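# Slide the held gear down its shaft to mesh

## Task

The left gripper starts out holding a gear just over the top of a shaft. Lower the gear onto the shaft until it is fully seated at the bottom, sitting square (not tilted) on the shaft, with its teeth engaged with both neighbouring gears. Forcing or wedging it too hard counts as a failure.

## Robot and tools

Robot: two arms, left_arm and right_arm, each with six revolute joints and a parallel two-finger gripper. In this job the left gripper already has the gear, and the right arm can normally stay put. Joint order in every row and every per-arm list: waist (joint1), shoulder (joint2), elbow (joint3), wrist pitch (joint4), wrist yaw (joint5), wrist roll (joint6). Stated ranges in rad: waist -2.618 to 3.054, shoulder 0.000 to 3.142, elbow 0.000 to 3.142, wrist pitch -1.571 to 1.571, wrist yaw -1.571 to 1.571, wrist roll -2.094 to 2.094. Real ends may differ by up to 0.059 rad; a target beyond that margin and farther out than the current angle is rejected, and one past the real end is clipped, sometimes reported as "joint sent to its limit".

Frames: the scene frame has its origin at table-top height between the arms, +z up, +x out over the table, left_arm toward +y. Left base sits near (-0.002, +0.346, -0.010) m, right base near (+0.001, -0.273, -0.005) m, both almost unrotated. Each arm's end_effector_position (metres, the point between the finger pads, just behind the tips) and end_effector_quat_wxyz are given in that arm's own base frame. Fingers point along the gripper's +z and open along its y. Reported hand poses can be a few cm off, more at long reach. Fixed camera and table are in the scene frame.

A row is always 14 plain numbers: left_arm's 6 absolute joint angles (rad) and its opening, then right_arm's 6 angles and opening. These are target angles, not offsets. Opening runs -1 (closed) to +1 (fully open); pad gap roughly 87 mm at +1, 69 at +0.5, 43 at 0, 18 at -0.5, 0 at -1. To keep holding the gear, keep sending the left opening you already have (see Tool commands / grip_measured); a grip about 0.04 below the reading at first contact gives full force. Sending 0 is a real command, so repeat each gripper's current value to leave it alone. To hold a still arm steady, resend its "Joint targets" angles.

Tools:
- execute_actions(actions, cameras): actions is a list of up to 15 rows, each row one 1/30 s control step; a short list repeats its last row to fill 15 steps (one action, 0.5 s). An empty list returns state plus all camera images. cameras picks images: ["all"], [], or names.
- move(target, speed, blend, opening_speed, blocking, cameras): target is one 14-number row or a list of up to 15 rows, absolute joint angles as above. All joints move together along a joint-space path, so the hand traces a curve. speed in rad/s (0.01 to 12.57, default 0.5) caps the fastest-moving joint; one value or one per target. blend (rad) rounds corners between listed targets; 0 stops at each. opening_speed (0.2 or more, per second on the -1..1 scale) ramps the fingers. blocking=false returns after about 0.5 s while the move continues; a new move replaces it. The result adds a move: line such as done, off_target (resting more than 0.035 rad from target), moving, held or fault, and possibly limits=held. done does not mean no contact.
- wait(seconds 0 to 10): lets time pass holding the last command.
- stop(): brakes a running move.
- zoom_image(camera, region [x0,y0,x1,y1] pixels, max 504x504): closer look at cam_low, cam_left_wrist or cam_right_wrist from the latest images.
- read_manual(section): licence texts only.
- finished_scene(scene): ends the scene; the gear must stay seated without the robot. Call nothing else in that reply.

Result lines: Joint positions and Joint velocities per arm (rad, rad/s, then gripper 0 closed to 1 open); "within noise" means still. Joint targets are what the joints are currently driven toward. Joint torques (N m, joints 1 to 3 wrap at ±28) include gravity and friction, so read changes, not absolute values; a rise while lowering suggests contact or jamming. grip_measured uses the -1..1 scale. "joint command not followed" means the clearance check altered steps. MOTOR HOT appears at 75 °C; at 90 °C the arm folds and is lost.

Cameras: cam_low (fixed, behind the arms) and one wrist camera per arm, each 672x504; calibration is approximate. Use the left wrist and cam_low views to check the gear is aligned with the shaft, sliding down, sitting flat, and meshed.

Motion limits: each joint's target cannot lead its measured angle by more than 0.339 rad (first three joints) or 2.2 rad (wrist joints); targets implying more than 200 mm of hand travel get scaled back. Small commands may not move a joint at all because of friction.

Cautions: lower the gear slowly in small steps, keeping it vertical and centred; if it binds, back off slightly and correct alignment or rotate slightly with wrist roll rather than pushing. Fast moves and targets far past contact press harder. Do not drop the gear, let go while it moves, or knock anything off the table. Keep clear of the bar, plate and rail behind the table, and keep the two arms and their wrist camera cables from touching each other or objects. Avoid long stretched-out holds that heat motors. Once seated, open gently and lift away before finishing.

Each tool is called after "Request:" as name(argument=value, ...), one argument or row to a line, values as JSON.

## Session

Request:
execute_actions(
  actions=[],
)

Scene clock: 0.00 s.
left_arm: end_effector_position=(+0.2812, -0.1467, +0.1214) grip_measured=-0.521 end_effector_quat_wxyz=(-0.005, +0.857, +0.516, +0.004) | right_arm: end_effector_position=(+0.3825, +0.0000, +0.3604) grip_measured=+0.968 end_effector_quat_wxyz=(+0.707, +0.000, +0.707, +0.000)
Joint positions: left_arm=[-0.618 1.756 1.506 -1.326 -0.011 1.441 0.239] | right_arm=[0 1.047 1.047 0 0 0 0.984]
Joint velocities: within noise
Joint torques (N m): no reading
Motor temperatures (°C): left_arm=[27 34 39 37 23 27 25] | right_arm=[24 39 37 27 28 25 25]
Heat: left arm: 39 °C; right arm: 39 °C.
Joint targets: left_arm=[-0.618 1.748 1.511 -1.331 -0.014 1.441] | right_arm=[-0.001 1.048 1.056 0.002 0.001 0.000]
Tool commands: left_gripper/opening=-1.0 right_gripper/opening=+1.0

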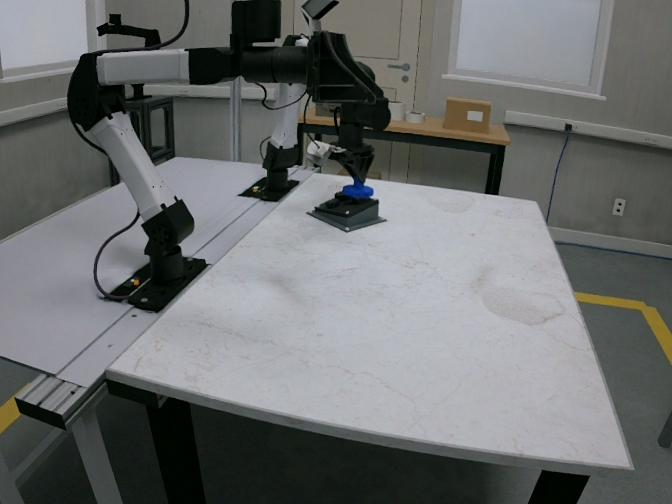

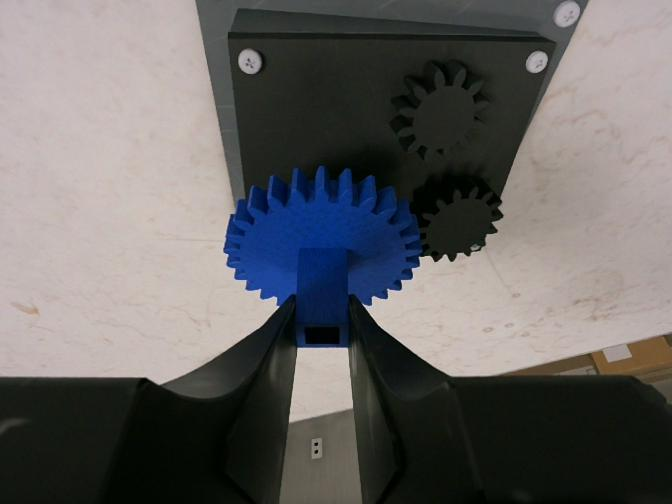

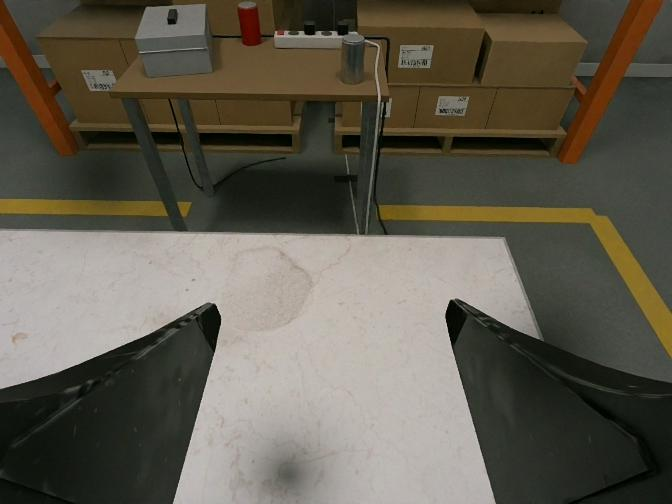

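Request:
zoom_image(
  camera="cam_low",
  region=[270, 120, 420, 240],
)

Request:
zoom_image(
  camera="cam_left_wrist",
  region=[180, 0, 600, 400],
)

Scaled by 3.360 from the camera's 672x504 image, which has a finer 960x720 frame.

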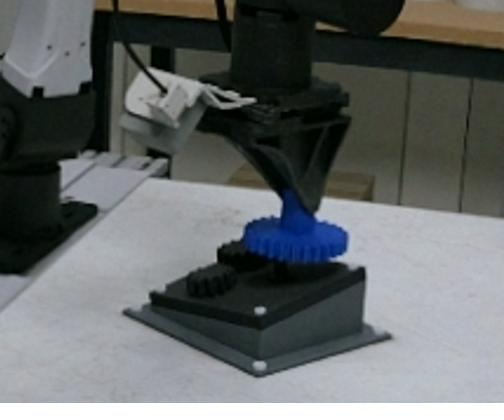

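Scaled by 1.200 from the camera's 672x504 image, which has a finer 960x720 frame.

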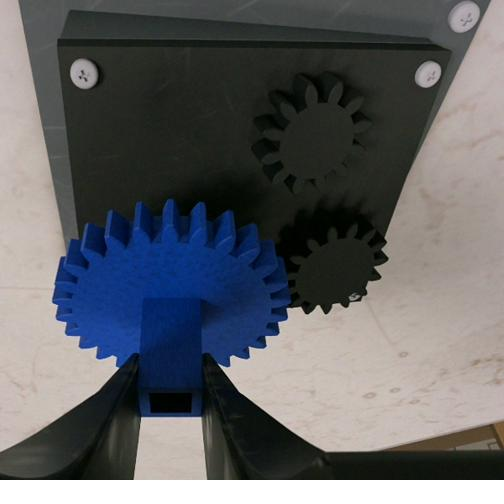

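Request:
move(
  target=[-0.618,1.776,1.731,-1.53,-0.014,1.441,-1,0,1.047,1.047,0,0,0,1],
  cameras=["all"],
)

Request:
zoom_image(
  camera="cam_left_wrist",
  region=[180, 0, 600, 400],
)

Request:
zoom_image(
  camera="cam_low",
  region=[270, 120, 420, 240],
)

Scene clock: 3.10 s.
left_arm: end_effector_position=(+0.2815, -0.1470, +0.1719) grip_measured=-0.521 end_effector_quat_wxyz=(+0.003, +0.857, +0.516, +0.007) | right_arm: end_effector_position=(+0.3825, +0.0000, +0.3604) grip_measured=+0.968 end_effector_quat_wxyz=(+0.707, +0.000, +0.707, +0.000)
Joint positions: left_arm=[-0.618 1.761 1.713 -1.513 -0.011 1.441 0.239] | right_arm=[0 1.047 1.047 0 0 0 0.984]
Joint torques (N m): left_arm=[-0.01 -6.2 6.72 0.33 -0.05 -0.04] | right_arm=[-0.2 -2.41 7.05 1.83 -0.04 -0.01]
Heat: left arm: 40 °C; right arm: 39 °C.
Joint targets: left_arm=[-0.618 1.776 1.731 -1.530 -0.014 1.441] | right_arm=[0.000 1.047 1.047 0.000 0.000 0.000]
move: done
camera_calibration:
cam_left_wrist: T_world_to_cam=[[-0.890641, 0.45424, -0.0206182, 0.315103], [0.26652, 0.558237, 0.785709, -0.108025], [0.36841, 0.694289, -0.618252, 0.248697], [0, 0, 0, 1]] pos_world=[0.217812, -0.255497, 0.24513]

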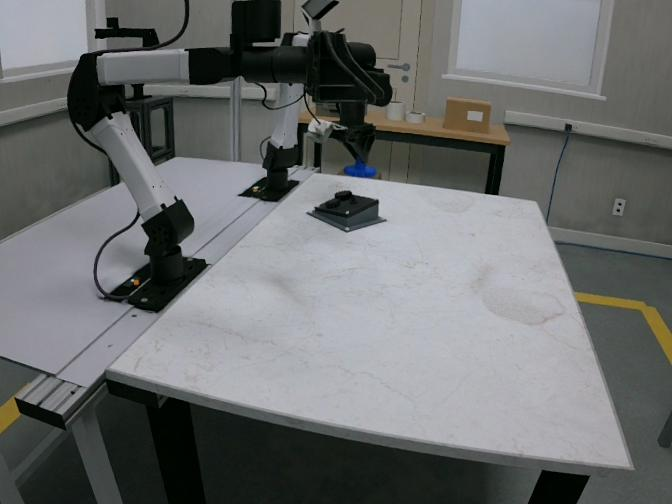

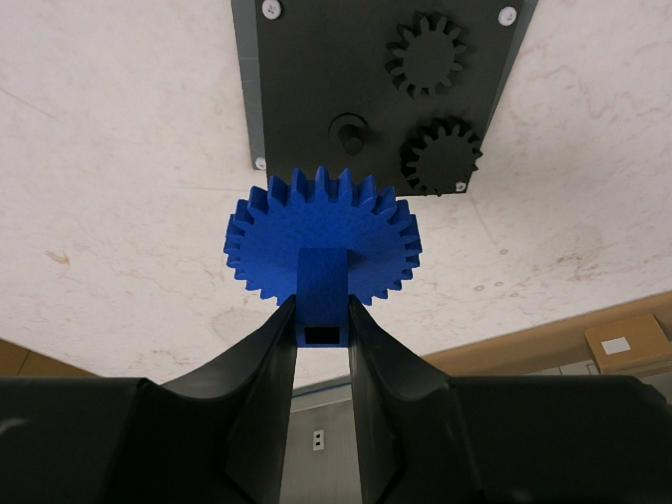

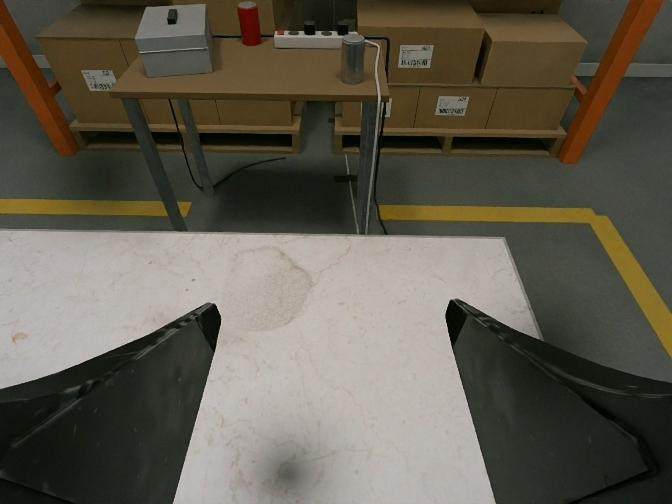

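Scaled by 1.200 from the camera's 672x504 image, which has a finer 960x720 frame.

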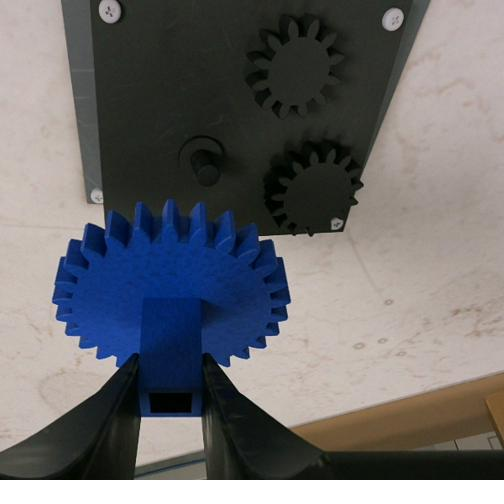

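Scaled by 3.360 from the camera's 672x504 image, which has a finer 960x720 frame.

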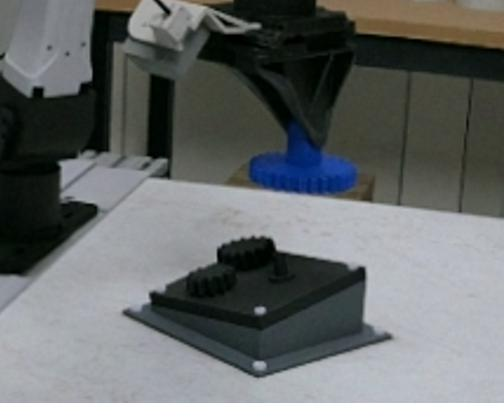

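Request:
zoom_image(
  camera="cam_left_wrist",
  region=[300, 90, 400, 170],
)

Request:
zoom_image(
  camera="cam_left_wrist",
  region=[370, 0, 530, 200],
)

Request:
zoom_image(
  camera="cam_left_wrist",
  region=[210, 150, 440, 360],
)

Request:
zoom_image(
  camera="cam_left_wrist",
  region=[220, 0, 320, 180],
)

Scaled by 5.040 from the camera's 672x504 image, which has a finer 960x720 frame.

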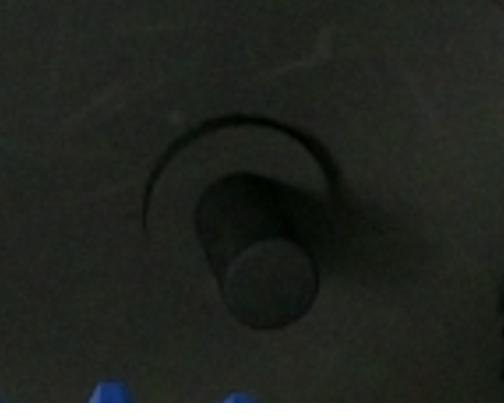

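Scaled by 2.520 from the camera's 672x504 image, which has a finer 960x720 frame.

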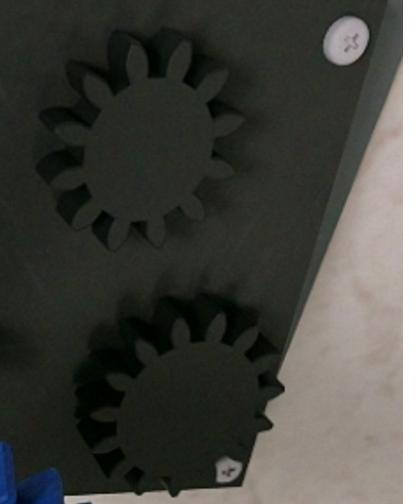

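Scaled by 2.191 from the camera's 672x504 image, which has a finer 960x720 frame.

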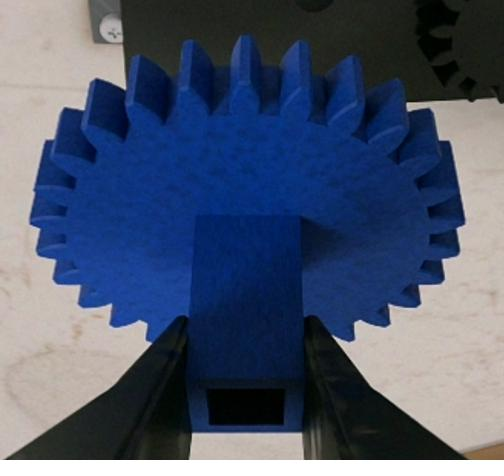

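Scaled by 2.800 from the camera's 672x504 image, which has a finer 960x720 frame.

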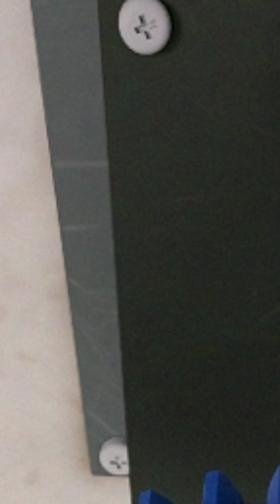

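Request:
zoom_image(
  camera="cam_left_wrist",
  region=[215, 155, 325, 265],
)

Request:
zoom_image(
  camera="cam_left_wrist",
  region=[320, 155, 430, 265],
)

Request:
zoom_image(
  camera="cam_left_wrist",
  region=[220, 220, 430, 360],
)

Scaled by 4.582 from the camera's 672x504 image, which has a finer 960x720 frame.

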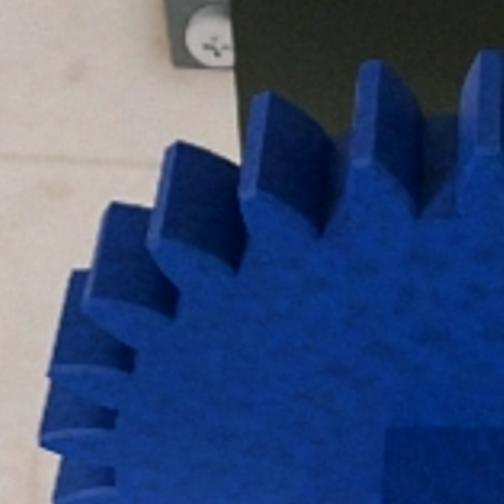

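Scaled by 4.582 from the camera's 672x504 image, which has a finer 960x720 frame.

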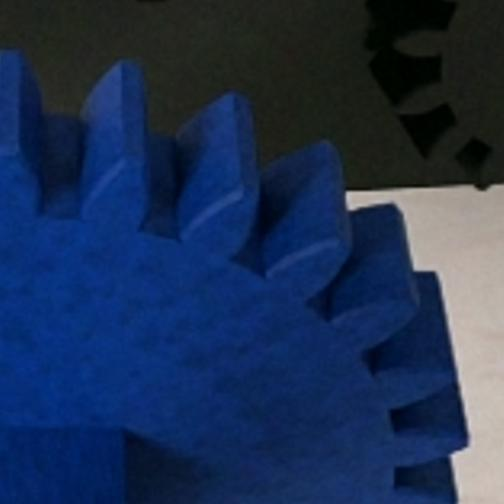

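Scaled by 2.400 from the camera's 672x504 image, which has a finer 960x720 frame.

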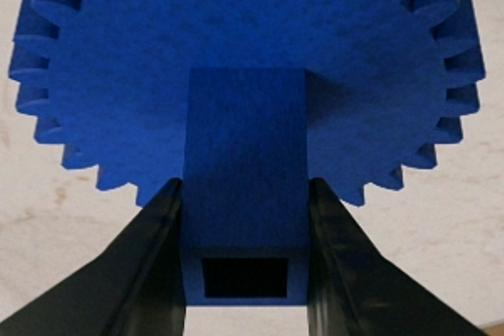

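Request:
move(
  target=[-0.8466,1.643,1.299,-1.183,-0.29,1.218,-1,0,1.047,1.047,0,0,0,1],
  cameras=["all"],
)

Request:
zoom_image(
  camera="cam_left_wrist",
  region=[180, 0, 600, 400],
)

Request:
zoom_image(
  camera="cam_low",
  region=[290, 130, 410, 230],
)

Scene clock: 11.80 s.
left_arm: end_effector_position=(+0.2550, -0.1572, +0.1117) grip_measured=-0.521 end_effector_quat_wxyz=(-0.020, +0.851, +0.507, +0.136) | right_arm: end_effector_position=(+0.3825, +0.0000, +0.3604) grip_measured=+0.968 end_effector_quat_wxyz=(+0.707, +0.000, +0.707, +0.000)
Joint positions: left_arm=[-0.842 1.676 1.309 -1.19 -0.276 1.227 0.239] | right_arm=[0 1.047 1.047 0 0 0 0.984]
Joint torques (N m): left_arm=[-0.38 -9.5 4.64 0.57 -0.32 -0.15] | right_arm=[-0.2 -2.41 7.05 1.83 -0.04 -0.01]
Heat: left arm: 41 °C; right arm: 39 °C.
Joint targets: left_arm=[-0.847 1.643 1.299 -1.183 -0.290 1.218] | right_arm=[0.000 1.047 1.047 0.000 0.000 0.000]
move: done
camera_calibration:
cam_left_wrist: T_world_to_cam=[[-0.872899, 0.473748, -0.116662, 0.304154], [0.101194, 0.409705, 0.906588, -0.0426651], [0.477291, 0.779554, -0.405572, 0.190198], [0, 0, 0, 1]] pos_world=[0.179033, -0.274882, 0.151302]

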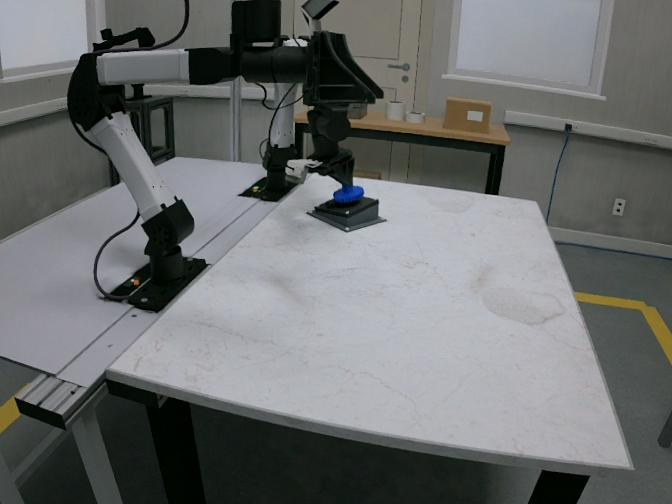

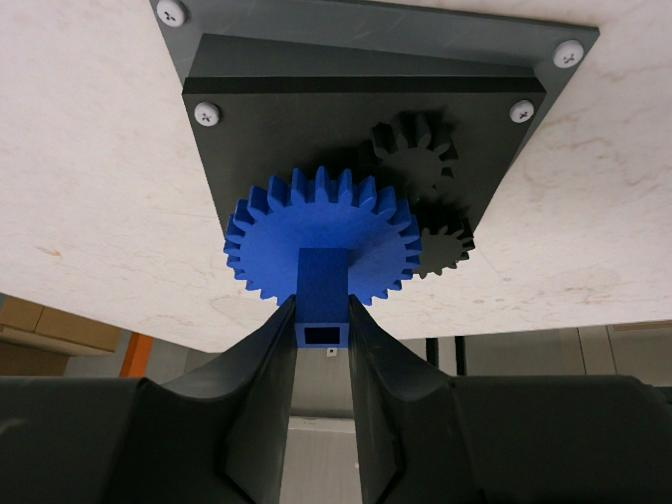

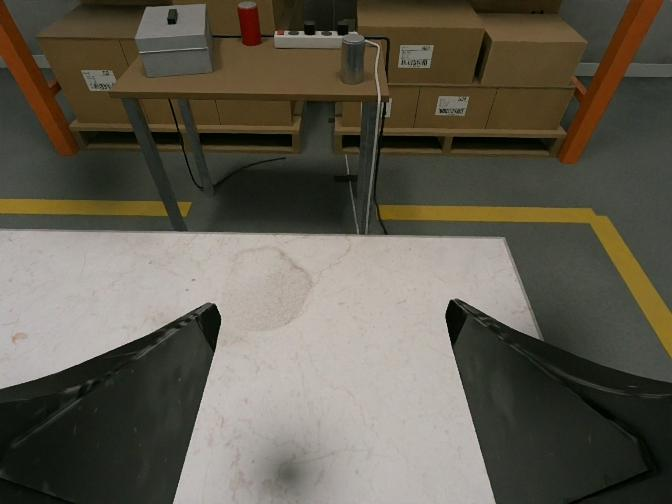

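Scaled by 1.200 from the camera's 672x504 image, which has a finer 960x720 frame.

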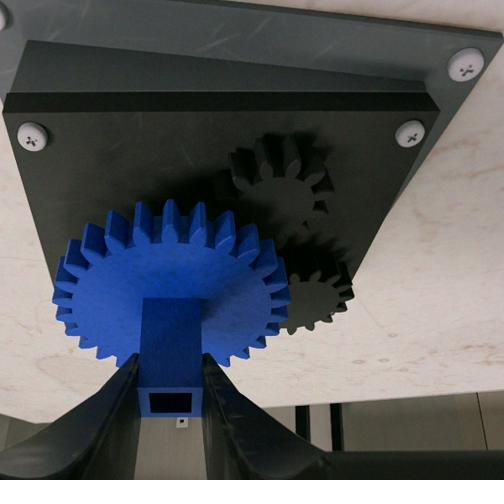

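Scaled by 4.200 from the camera's 672x504 image, which has a finer 960x720 frame.

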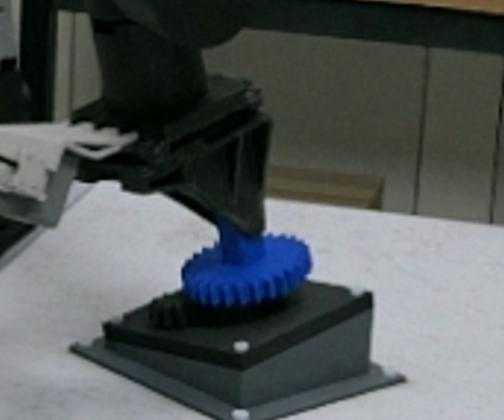

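Request:
move(
  target=[-0.853,1.54,1.405,-1.31,-0.23,1.25,-1,0,1.047,1.047,0,0,0,1],
  cameras=["all"],
)

Request:
zoom_image(
  camera="cam_left_wrist",
  region=[180, 0, 600, 400],
)

Request:
zoom_image(
  camera="cam_left_wrist",
  region=[280, 20, 480, 200],
)

Request:
zoom_image(
  camera="cam_low",
  region=[290, 130, 410, 230],
)

Scene clock: 14.90 s.
left_arm: end_effector_position=(+0.2452, -0.1572, +0.1613) grip_measured=-0.521 end_effector_quat_wxyz=(+0.033, +0.853, +0.506, +0.126) | right_arm: end_effector_position=(+0.3825, +0.0000, +0.3604) grip_measured=+0.968 end_effector_quat_wxyz=(+0.707, +0.000, +0.707, +0.000)
Joint positions: left_arm=[-0.845 1.553 1.39 -1.293 -0.235 1.239 0.239] | right_arm=[0 1.047 1.047 0 0 0 0.984]
Joint torques (N m): left_arm=[-0.72 -6.89 6.76 0.57 -0.11 0.08] | right_arm=[-0.2 -2.4 7.05 1.83 -0.03 0]
Heat: left arm: 41 °C; right arm: 39 °C.
Joint targets: left_arm=[-0.853 1.540 1.405 -1.310 -0.230 1.250] | right_arm=[0.000 1.047 1.047 0.000 0.000 0.000]
move: done
camera_calibration:
cam_left_wrist: T_world_to_cam=[[-0.859699, 0.472223, -0.194739, 0.310437], [0.077575, 0.497522, 0.863976, -0.0601256], [0.504876, 0.727652, -0.464351, 0.209511], [0, 0, 0, 1]] pos_world=[0.16577, -0.269132, 0.209688]

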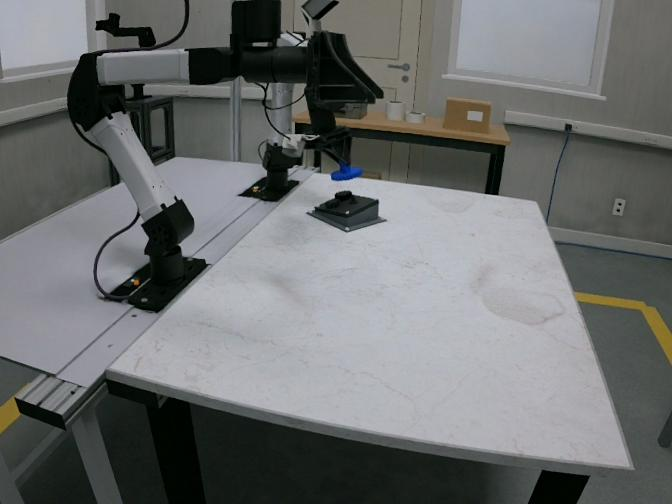

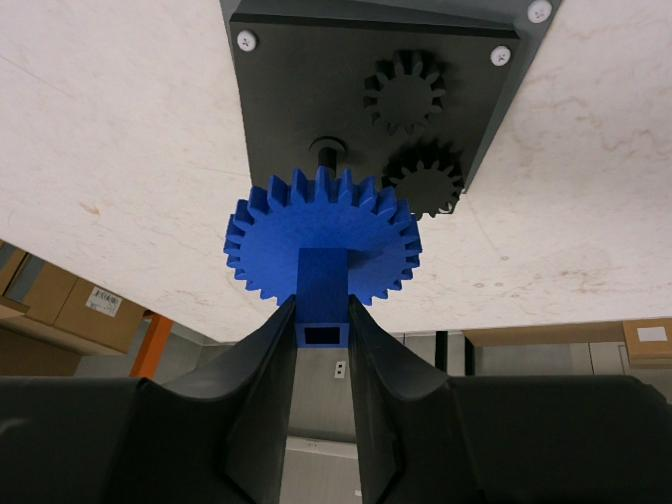

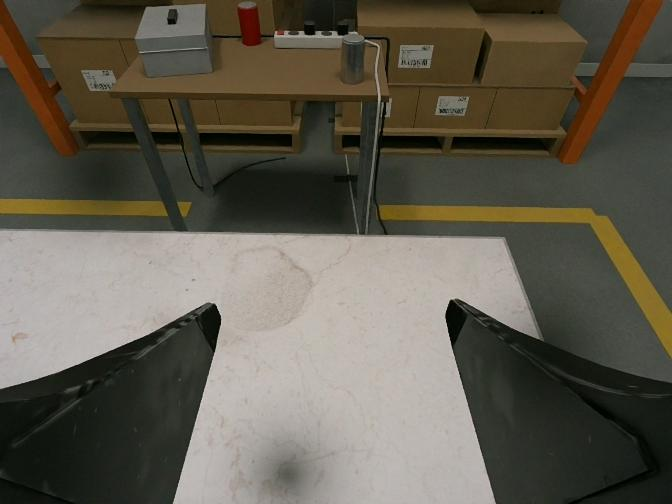

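Scaled by 1.200 from the camera's 672x504 image, which has a finer 960x720 frame.

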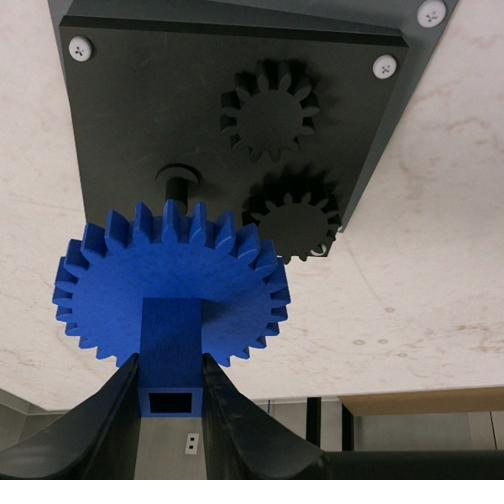

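Scaled by 2.520 from the camera's 672x504 image, which has a finer 960x720 frame.

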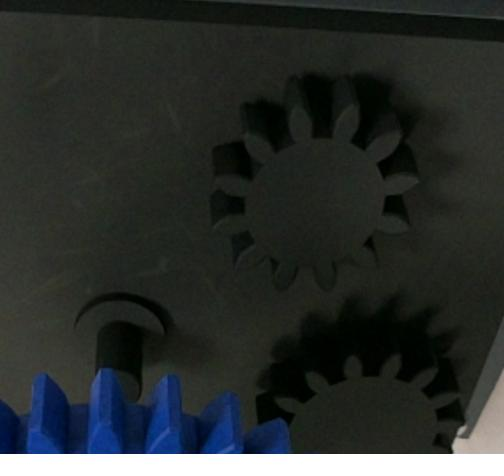

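Scaled by 4.200 from the camera's 672x504 image, which has a finer 960x720 frame.

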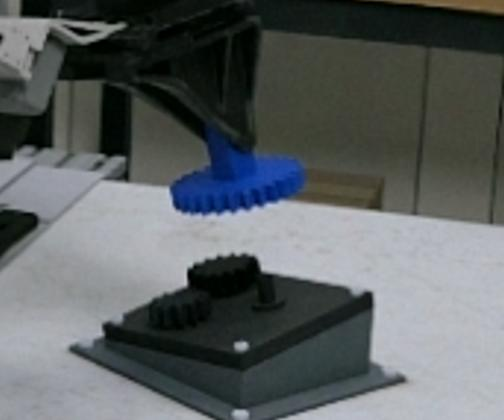

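Request:
zoom_image(
  camera="cam_left_wrist",
  region=[295, 120, 365, 190],
)

Request:
zoom_image(
  camera="cam_low",
  region=[325, 155, 385, 215],
)

Request:
zoom_image(
  camera="cam_left_wrist",
  region=[350, 40, 480, 220],
)

Scaled by 7.200 from the camera's 672x504 image, which has a finer 960x720 frame.

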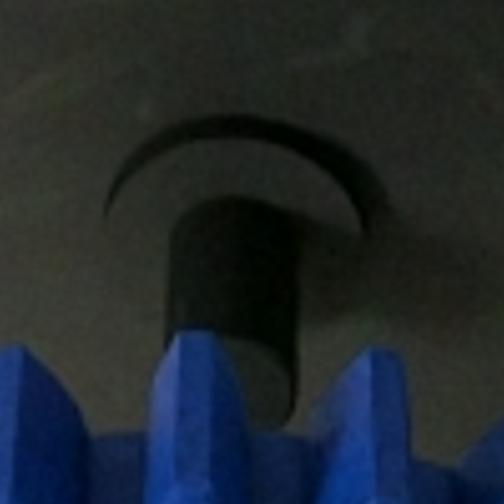

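Scaled by 8.400 from the camera's 672x504 image, which has a finer 960x720 frame.

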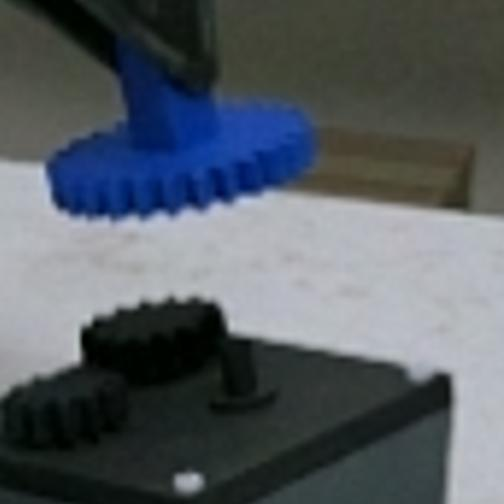

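Scaled by 2.800 from the camera's 672x504 image, which has a finer 960x720 frame.

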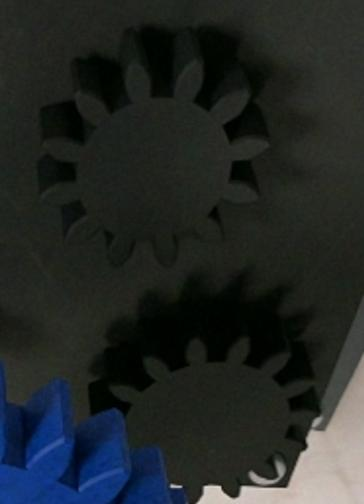

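Request:
zoom_image(
  camera="cam_left_wrist",
  region=[355, 80, 425, 150],
)

Request:
zoom_image(
  camera="cam_left_wrist",
  region=[375, 145, 475, 225],
)

Scaled by 7.200 from the camera's 672x504 image, which has a finer 960x720 frame.

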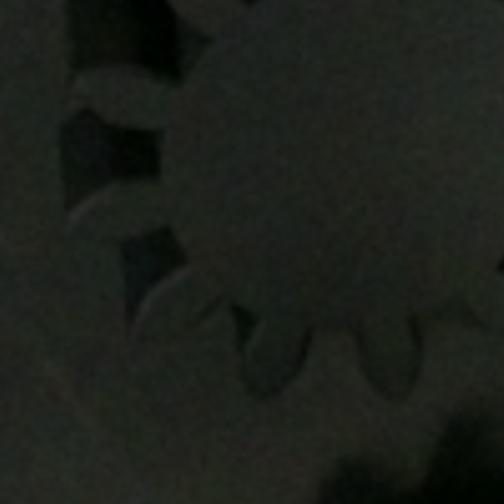

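Scaled by 5.040 from the camera's 672x504 image, which has a finer 960x720 frame.

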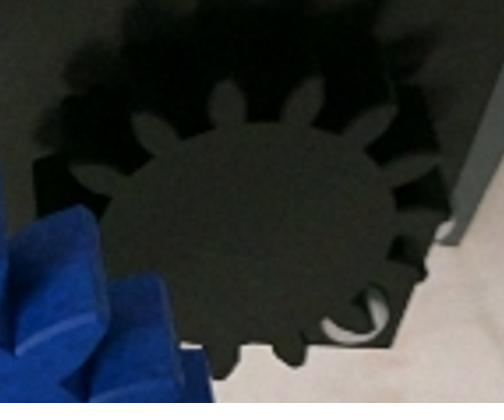

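Request:
move(
  target=[-0.808,1.588,1.254,-1.138,-0.229,1.224,-1,0,1.047,1.047,0,0,0,1],
  cameras=["cam_low","cam_left_wrist"],
)

Request:
zoom_image(
  camera="cam_left_wrist",
  region=[210, 60, 500, 310],
)

Request:
zoom_image(
  camera="cam_low",
  region=[315, 155, 385, 215],
)

Scene clock: 20.97 s.
left_arm: end_effector_position=(+0.2535, -0.1530, +0.1219) grip_measured=-0.521 end_effector_quat_wxyz=(+0.028, +0.843, +0.522, +0.125) | right_arm: end_effector_position=(+0.3825, +0.0000, +0.3604) grip_measured=+0.968 end_effector_quat_wxyz=(+0.707, +0.000, +0.707, +0.000)
Joint positions: left_arm=[-0.812 1.581 1.262 -1.146 -0.233 1.233 0.239] | right_arm=[0 1.047 1.047 0 0 0 0.984]
Joint torques (N m): left_arm=[0.46 -5.52 4.96 0.76 -0.11 -0.16] | right_arm=[-0.2 -2.4 7.04 1.83 -0.04 -0.01]
Motor temperatures (°C): left_arm=[27 37 43 36 23 26 26] | right_arm=[23 38 39 32 27 24 25]
Heat: left arm: 43 °C; right arm: 39 °C.
Joint targets: left_arm=[-0.808 1.588 1.254 -1.138 -0.229 1.224] | right_arm=[0.000 1.047 1.047 0.000 0.000 0.000]
move: done
camera_calibration:
cam_left_wrist: T_world_to_cam=[[-0.878327, 0.439683, -0.18767, 0.306849], [0.0641332, 0.497389, 0.865154, -0.0255409], [0.473738, 0.747853, -0.465068, 0.19506], [0, 0, 0, 1]] pos_world=[0.178744, -0.268089, 0.170399]
Images, in order (width x height): cam_low 672x504, cam_left_wrist 672x504.

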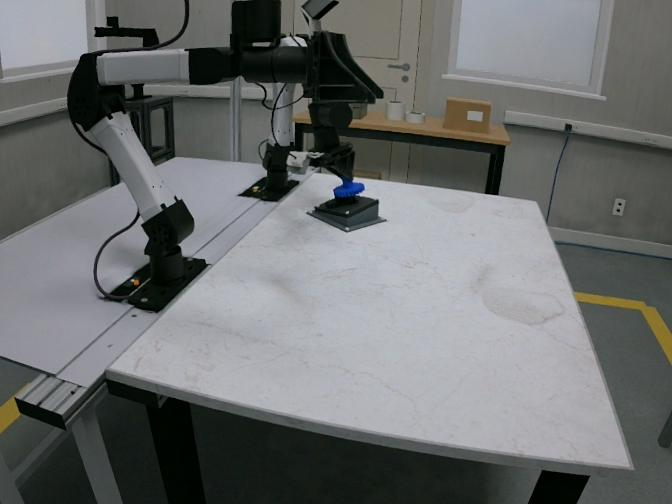

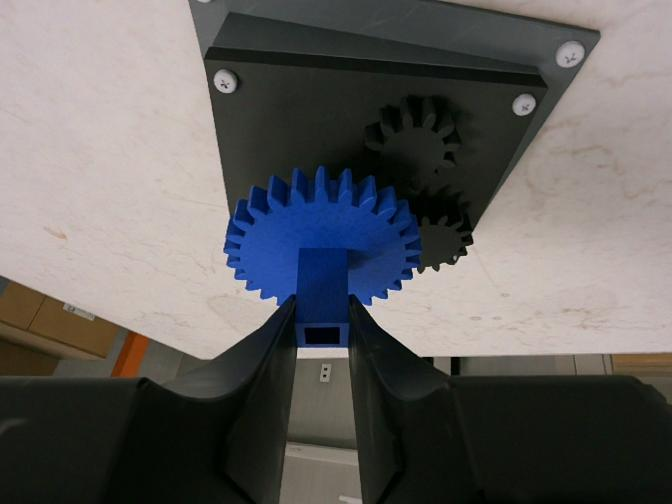

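Scaled by 1.738 from the camera's 672x504 image, which has a finer 960x720 frame.

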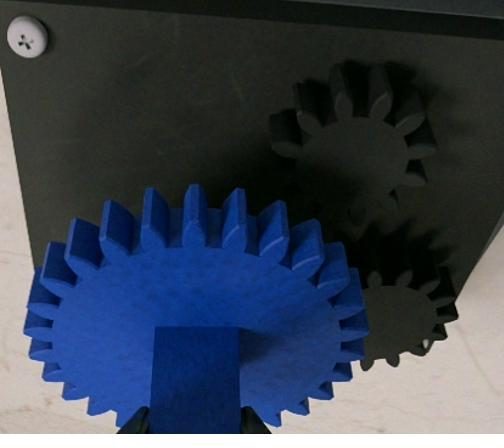

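Scaled by 7.200 from the camera's 672x504 image, which has a finer 960x720 frame.

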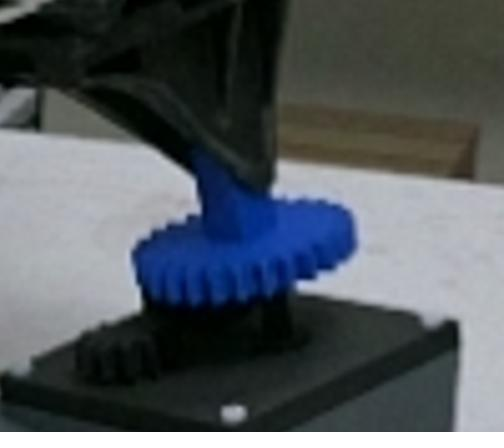

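Request:
zoom_image(
  camera="cam_left_wrist",
  region=[350, 80, 490, 280],
)

Scaled by 2.520 from the camera's 672x504 image, which has a finer 960x720 frame.

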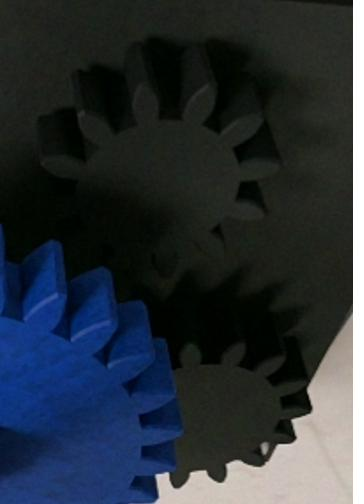

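Request:
zoom_image(
  camera="cam_low",
  region=[330, 175, 370, 207],
)

Scaled by 12.600 from the camera's 672x504 image, which has a finer 960x720 frame.

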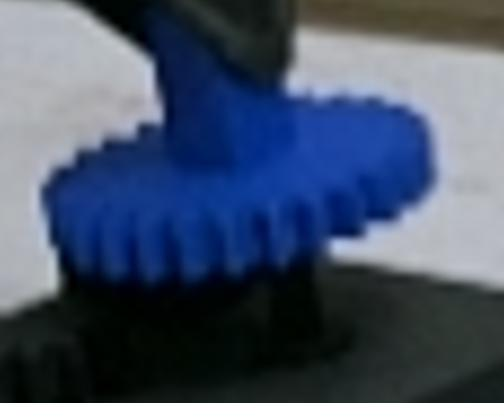

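Request:
move(
  target=[-0.796,1.589,1.234,-1.114,-0.228,1.252,-1,0,1.047,1.047,0,0,0,1],
  cameras=["cam_low","cam_left_wrist"],
)

Request:
zoom_image(
  camera="cam_left_wrist",
  region=[350, 80, 490, 280],
)

Request:
zoom_image(
  camera="cam_low",
  region=[330, 175, 370, 207],
)

Scene clock: 24.10 s.
left_arm: end_effector_position=(+0.2562, -0.1516, +0.1178) grip_measured=-0.521 end_effector_quat_wxyz=(+0.030, +0.842, +0.523, +0.125) | right_arm: end_effector_position=(+0.3825, +0.0000, +0.3604) grip_measured=+0.968 end_effector_quat_wxyz=(+0.707, +0.000, +0.707, +0.000)
Joint positions: left_arm=[-0.802 1.581 1.245 -1.121 -0.233 1.24 0.239] | right_arm=[0 1.047 1.047 0 0 0 0.984]
Joint torques (N m): left_arm=[0.62 -5.42 4.68 0.81 -0.1 0.09] | right_arm=[-0.2 -2.41 7.06 1.83 -0.04 -0.01]
Heat: left arm: 43 °C; right arm: 39 °C.
Joint targets: left_arm=[-0.796 1.589 1.234 -1.114 -0.228 1.252] | right_arm=[0.000 1.047 1.047 0.000 0.000 0.000]
move: done
camera_calibration:
cam_left_wrist: T_world_to_cam=[[-0.878781, 0.436482, -0.192945, 0.308071], [0.0591698, 0.500841, 0.863515, -0.0209372], [0.473543, 0.747424, -0.465956, 0.190943], [0, 0, 0, 1]] pos_world=[0.181546, -0.266696, 0.166491]
Images, in order (width x height): cam_low 672x504, cam_left_wrist 672x504.

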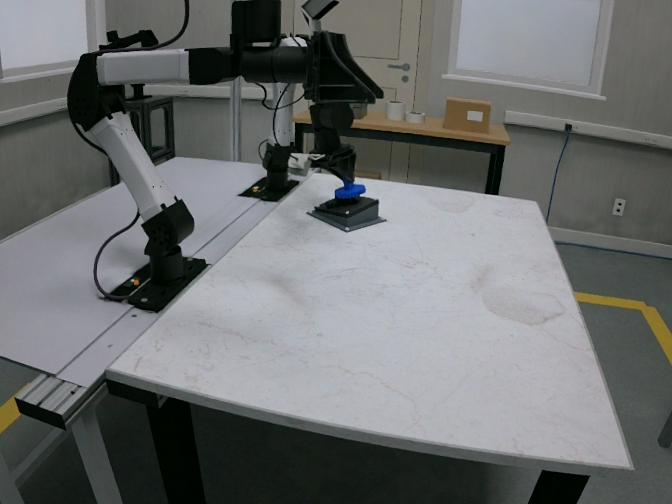

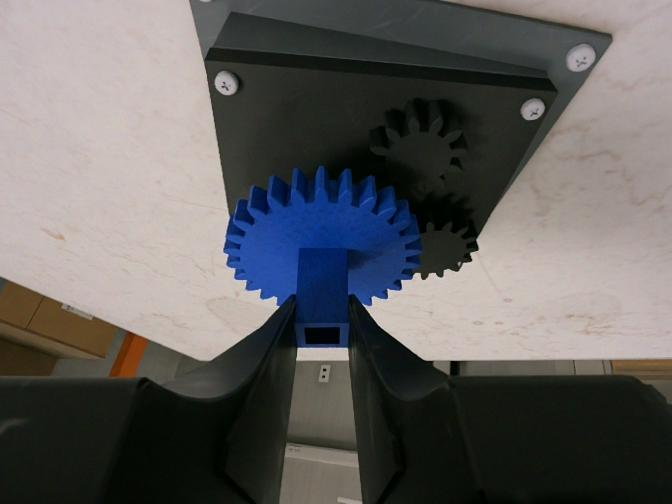

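Scaled by 2.520 from the camera's 672x504 image, which has a finer 960x720 frame.

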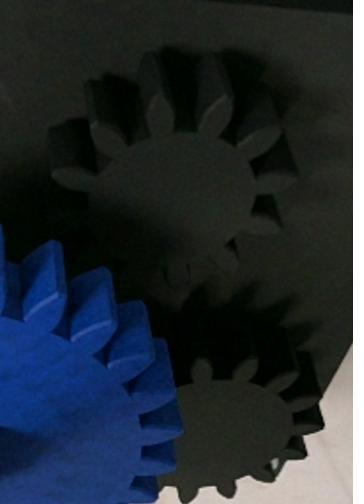

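Scaled by 12.600 from the camera's 672x504 image, which has a finer 960x720 frame.

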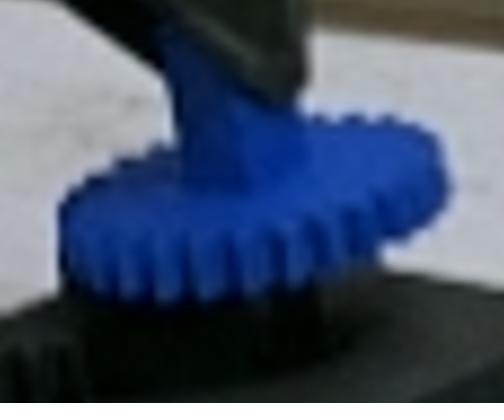

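Request:
move(
  target=[-0.785,1.590,1.213,-1.093,-0.227,1.268,-1,0,1.047,1.047,0,0,0,1],
  speed=0.1,
  cameras=["cam_low","cam_left_wrist"],
)

Request:
zoom_image(
  camera="cam_left_wrist",
  region=[350, 80, 490, 280],
)

Request:
zoom_image(
  camera="cam_low",
  region=[330, 175, 370, 207],
)

Scene clock: 28.23 s.
left_arm: end_effector_position=(+0.2579, -0.1487, +0.1126) grip_measured=-0.521 end_effector_quat_wxyz=(+0.028, +0.844, +0.521, +0.125) | right_arm: end_effector_position=(+0.3825, +0.0000, +0.3604) grip_measured=+0.968 end_effector_quat_wxyz=(+0.707, +0.000, +0.707, +0.000)
Joint positions: left_arm=[-0.791 1.581 1.224 -1.101 -0.232 1.256 0.239] | right_arm=[0 1.047 1.047 0 0 0 0.984]
Joint torques (N m): left_arm=[0.64 -5.34 4.68 0.79 -0.11 0.05] | right_arm=[-0.2 -2.41 7.06 1.83 -0.03 -0.01]
Heat: left arm: 43 °C; right arm: 40 °C.
Joint targets: left_arm=[-0.785 1.590 1.213 -1.093 -0.227 1.268] | right_arm=[0.000 1.047 1.047 0.000 0.000 0.000]
move: done
camera_calibration:
cam_left_wrist: T_world_to_cam=[[-0.877209, 0.441118, -0.189521, 0.307179], [0.0632311, 0.497457, 0.865181, -0.0197295], [0.475926, 0.746961, -0.464267, 0.184613], [0, 0, 0, 1]] pos_world=[0.182846, -0.263586, 0.160996]
Images, in order (width x height): cam_low 672x504, cam_left_wrist 672x504.

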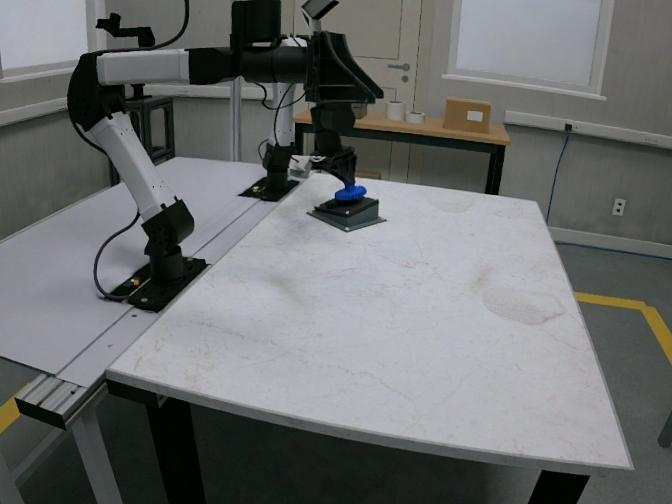

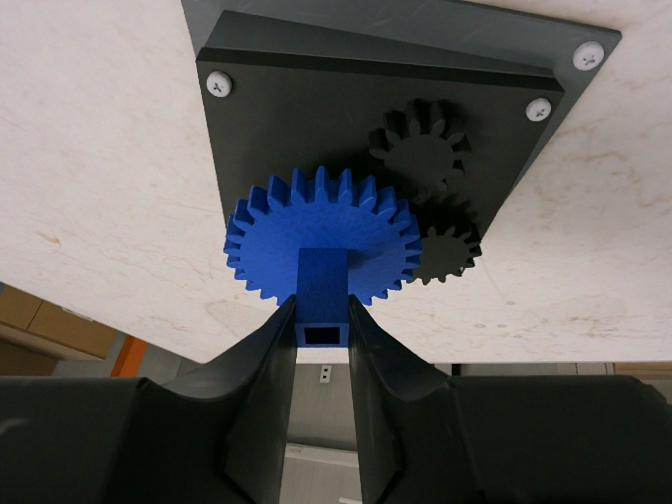

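Scaled by 2.520 from the camera's 672x504 image, which has a finer 960x720 frame.

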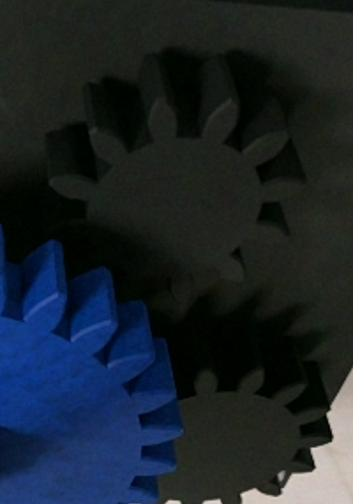

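Scaled by 12.600 from the camera's 672x504 image, which has a finer 960x720 frame.

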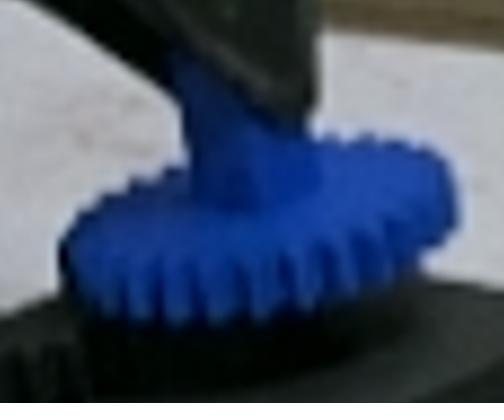

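Request:
move(
  target=[-0.782,1.592,1.203,-1.081,-0.227,1.271,-1,0,1.047,1.047,0,0,0,1],
  speed=0.05,
)

Request:
move(
  target=[-0.779,1.594,1.194,-1.069,-0.227,1.274,-1,0,1.047,1.047,0,0,0,1],
  speed=0.05,
)

Scene clock: 29.37 s.
left_arm: end_effector_position=(+0.2579, -0.1488, +0.1111) grip_measured=-0.521 end_effector_quat_wxyz=(+0.029, +0.844, +0.520, +0.125) | right_arm: end_effector_position=(+0.3825, +0.0000, +0.3604) grip_measured=+0.968 end_effector_quat_wxyz=(+0.707, +0.000, +0.707, +0.000)
Joint positions: left_arm=[-0.791 1.581 1.218 -1.094 -0.231 1.259 0.239] | right_arm=[0 1.047 1.047 0 0 0 0.984]
Joint torques (N m): left_arm=[0.94 -5.18 4.38 0.83 -0.11 0.08] | right_arm=[-0.2 -2.4 7.05 1.83 -0.04 -0.01]
Heat: left arm: 43 °C; right arm: 40 °C.
Joint targets: left_arm=[-0.782 1.592 1.203 -1.081 -0.227 1.271] | right_arm=[0.000 1.047 1.047 0.000 0.000 0.000]
move: done

Scene clock: 30.07 s.
left_arm: end_effector_position=(+0.2587, -0.1472, +0.1106) grip_measured=-0.521 end_effector_quat_wxyz=(+0.027, +0.843, +0.522, +0.127) | right_arm: end_effector_position=(+0.3825, +0.0000, +0.3604) grip_measured=+0.968 end_effector_quat_wxyz=(+0.707, +0.000, +0.707, +0.000)
Joint positions: left_arm=[-0.787 1.581 1.215 -1.092 -0.234 1.26 0.239] | right_arm=[0 1.047 1.047 0 0 0 0.984]
Joint torques (N m): left_arm=[0.83 -5 3.88 0.94 -0.08 0.11] | right_arm=[-0.18 -2.4 7.05 1.83 -0.04 -0.01]
Heat: left arm: 43 °C; right arm: 40 °C.
Joint targets: left_arm=[-0.779 1.594 1.194 -1.069 -0.227 1.274] | right_arm=[0.000 1.047 1.047 0.000 0.000 0.000]
move: done


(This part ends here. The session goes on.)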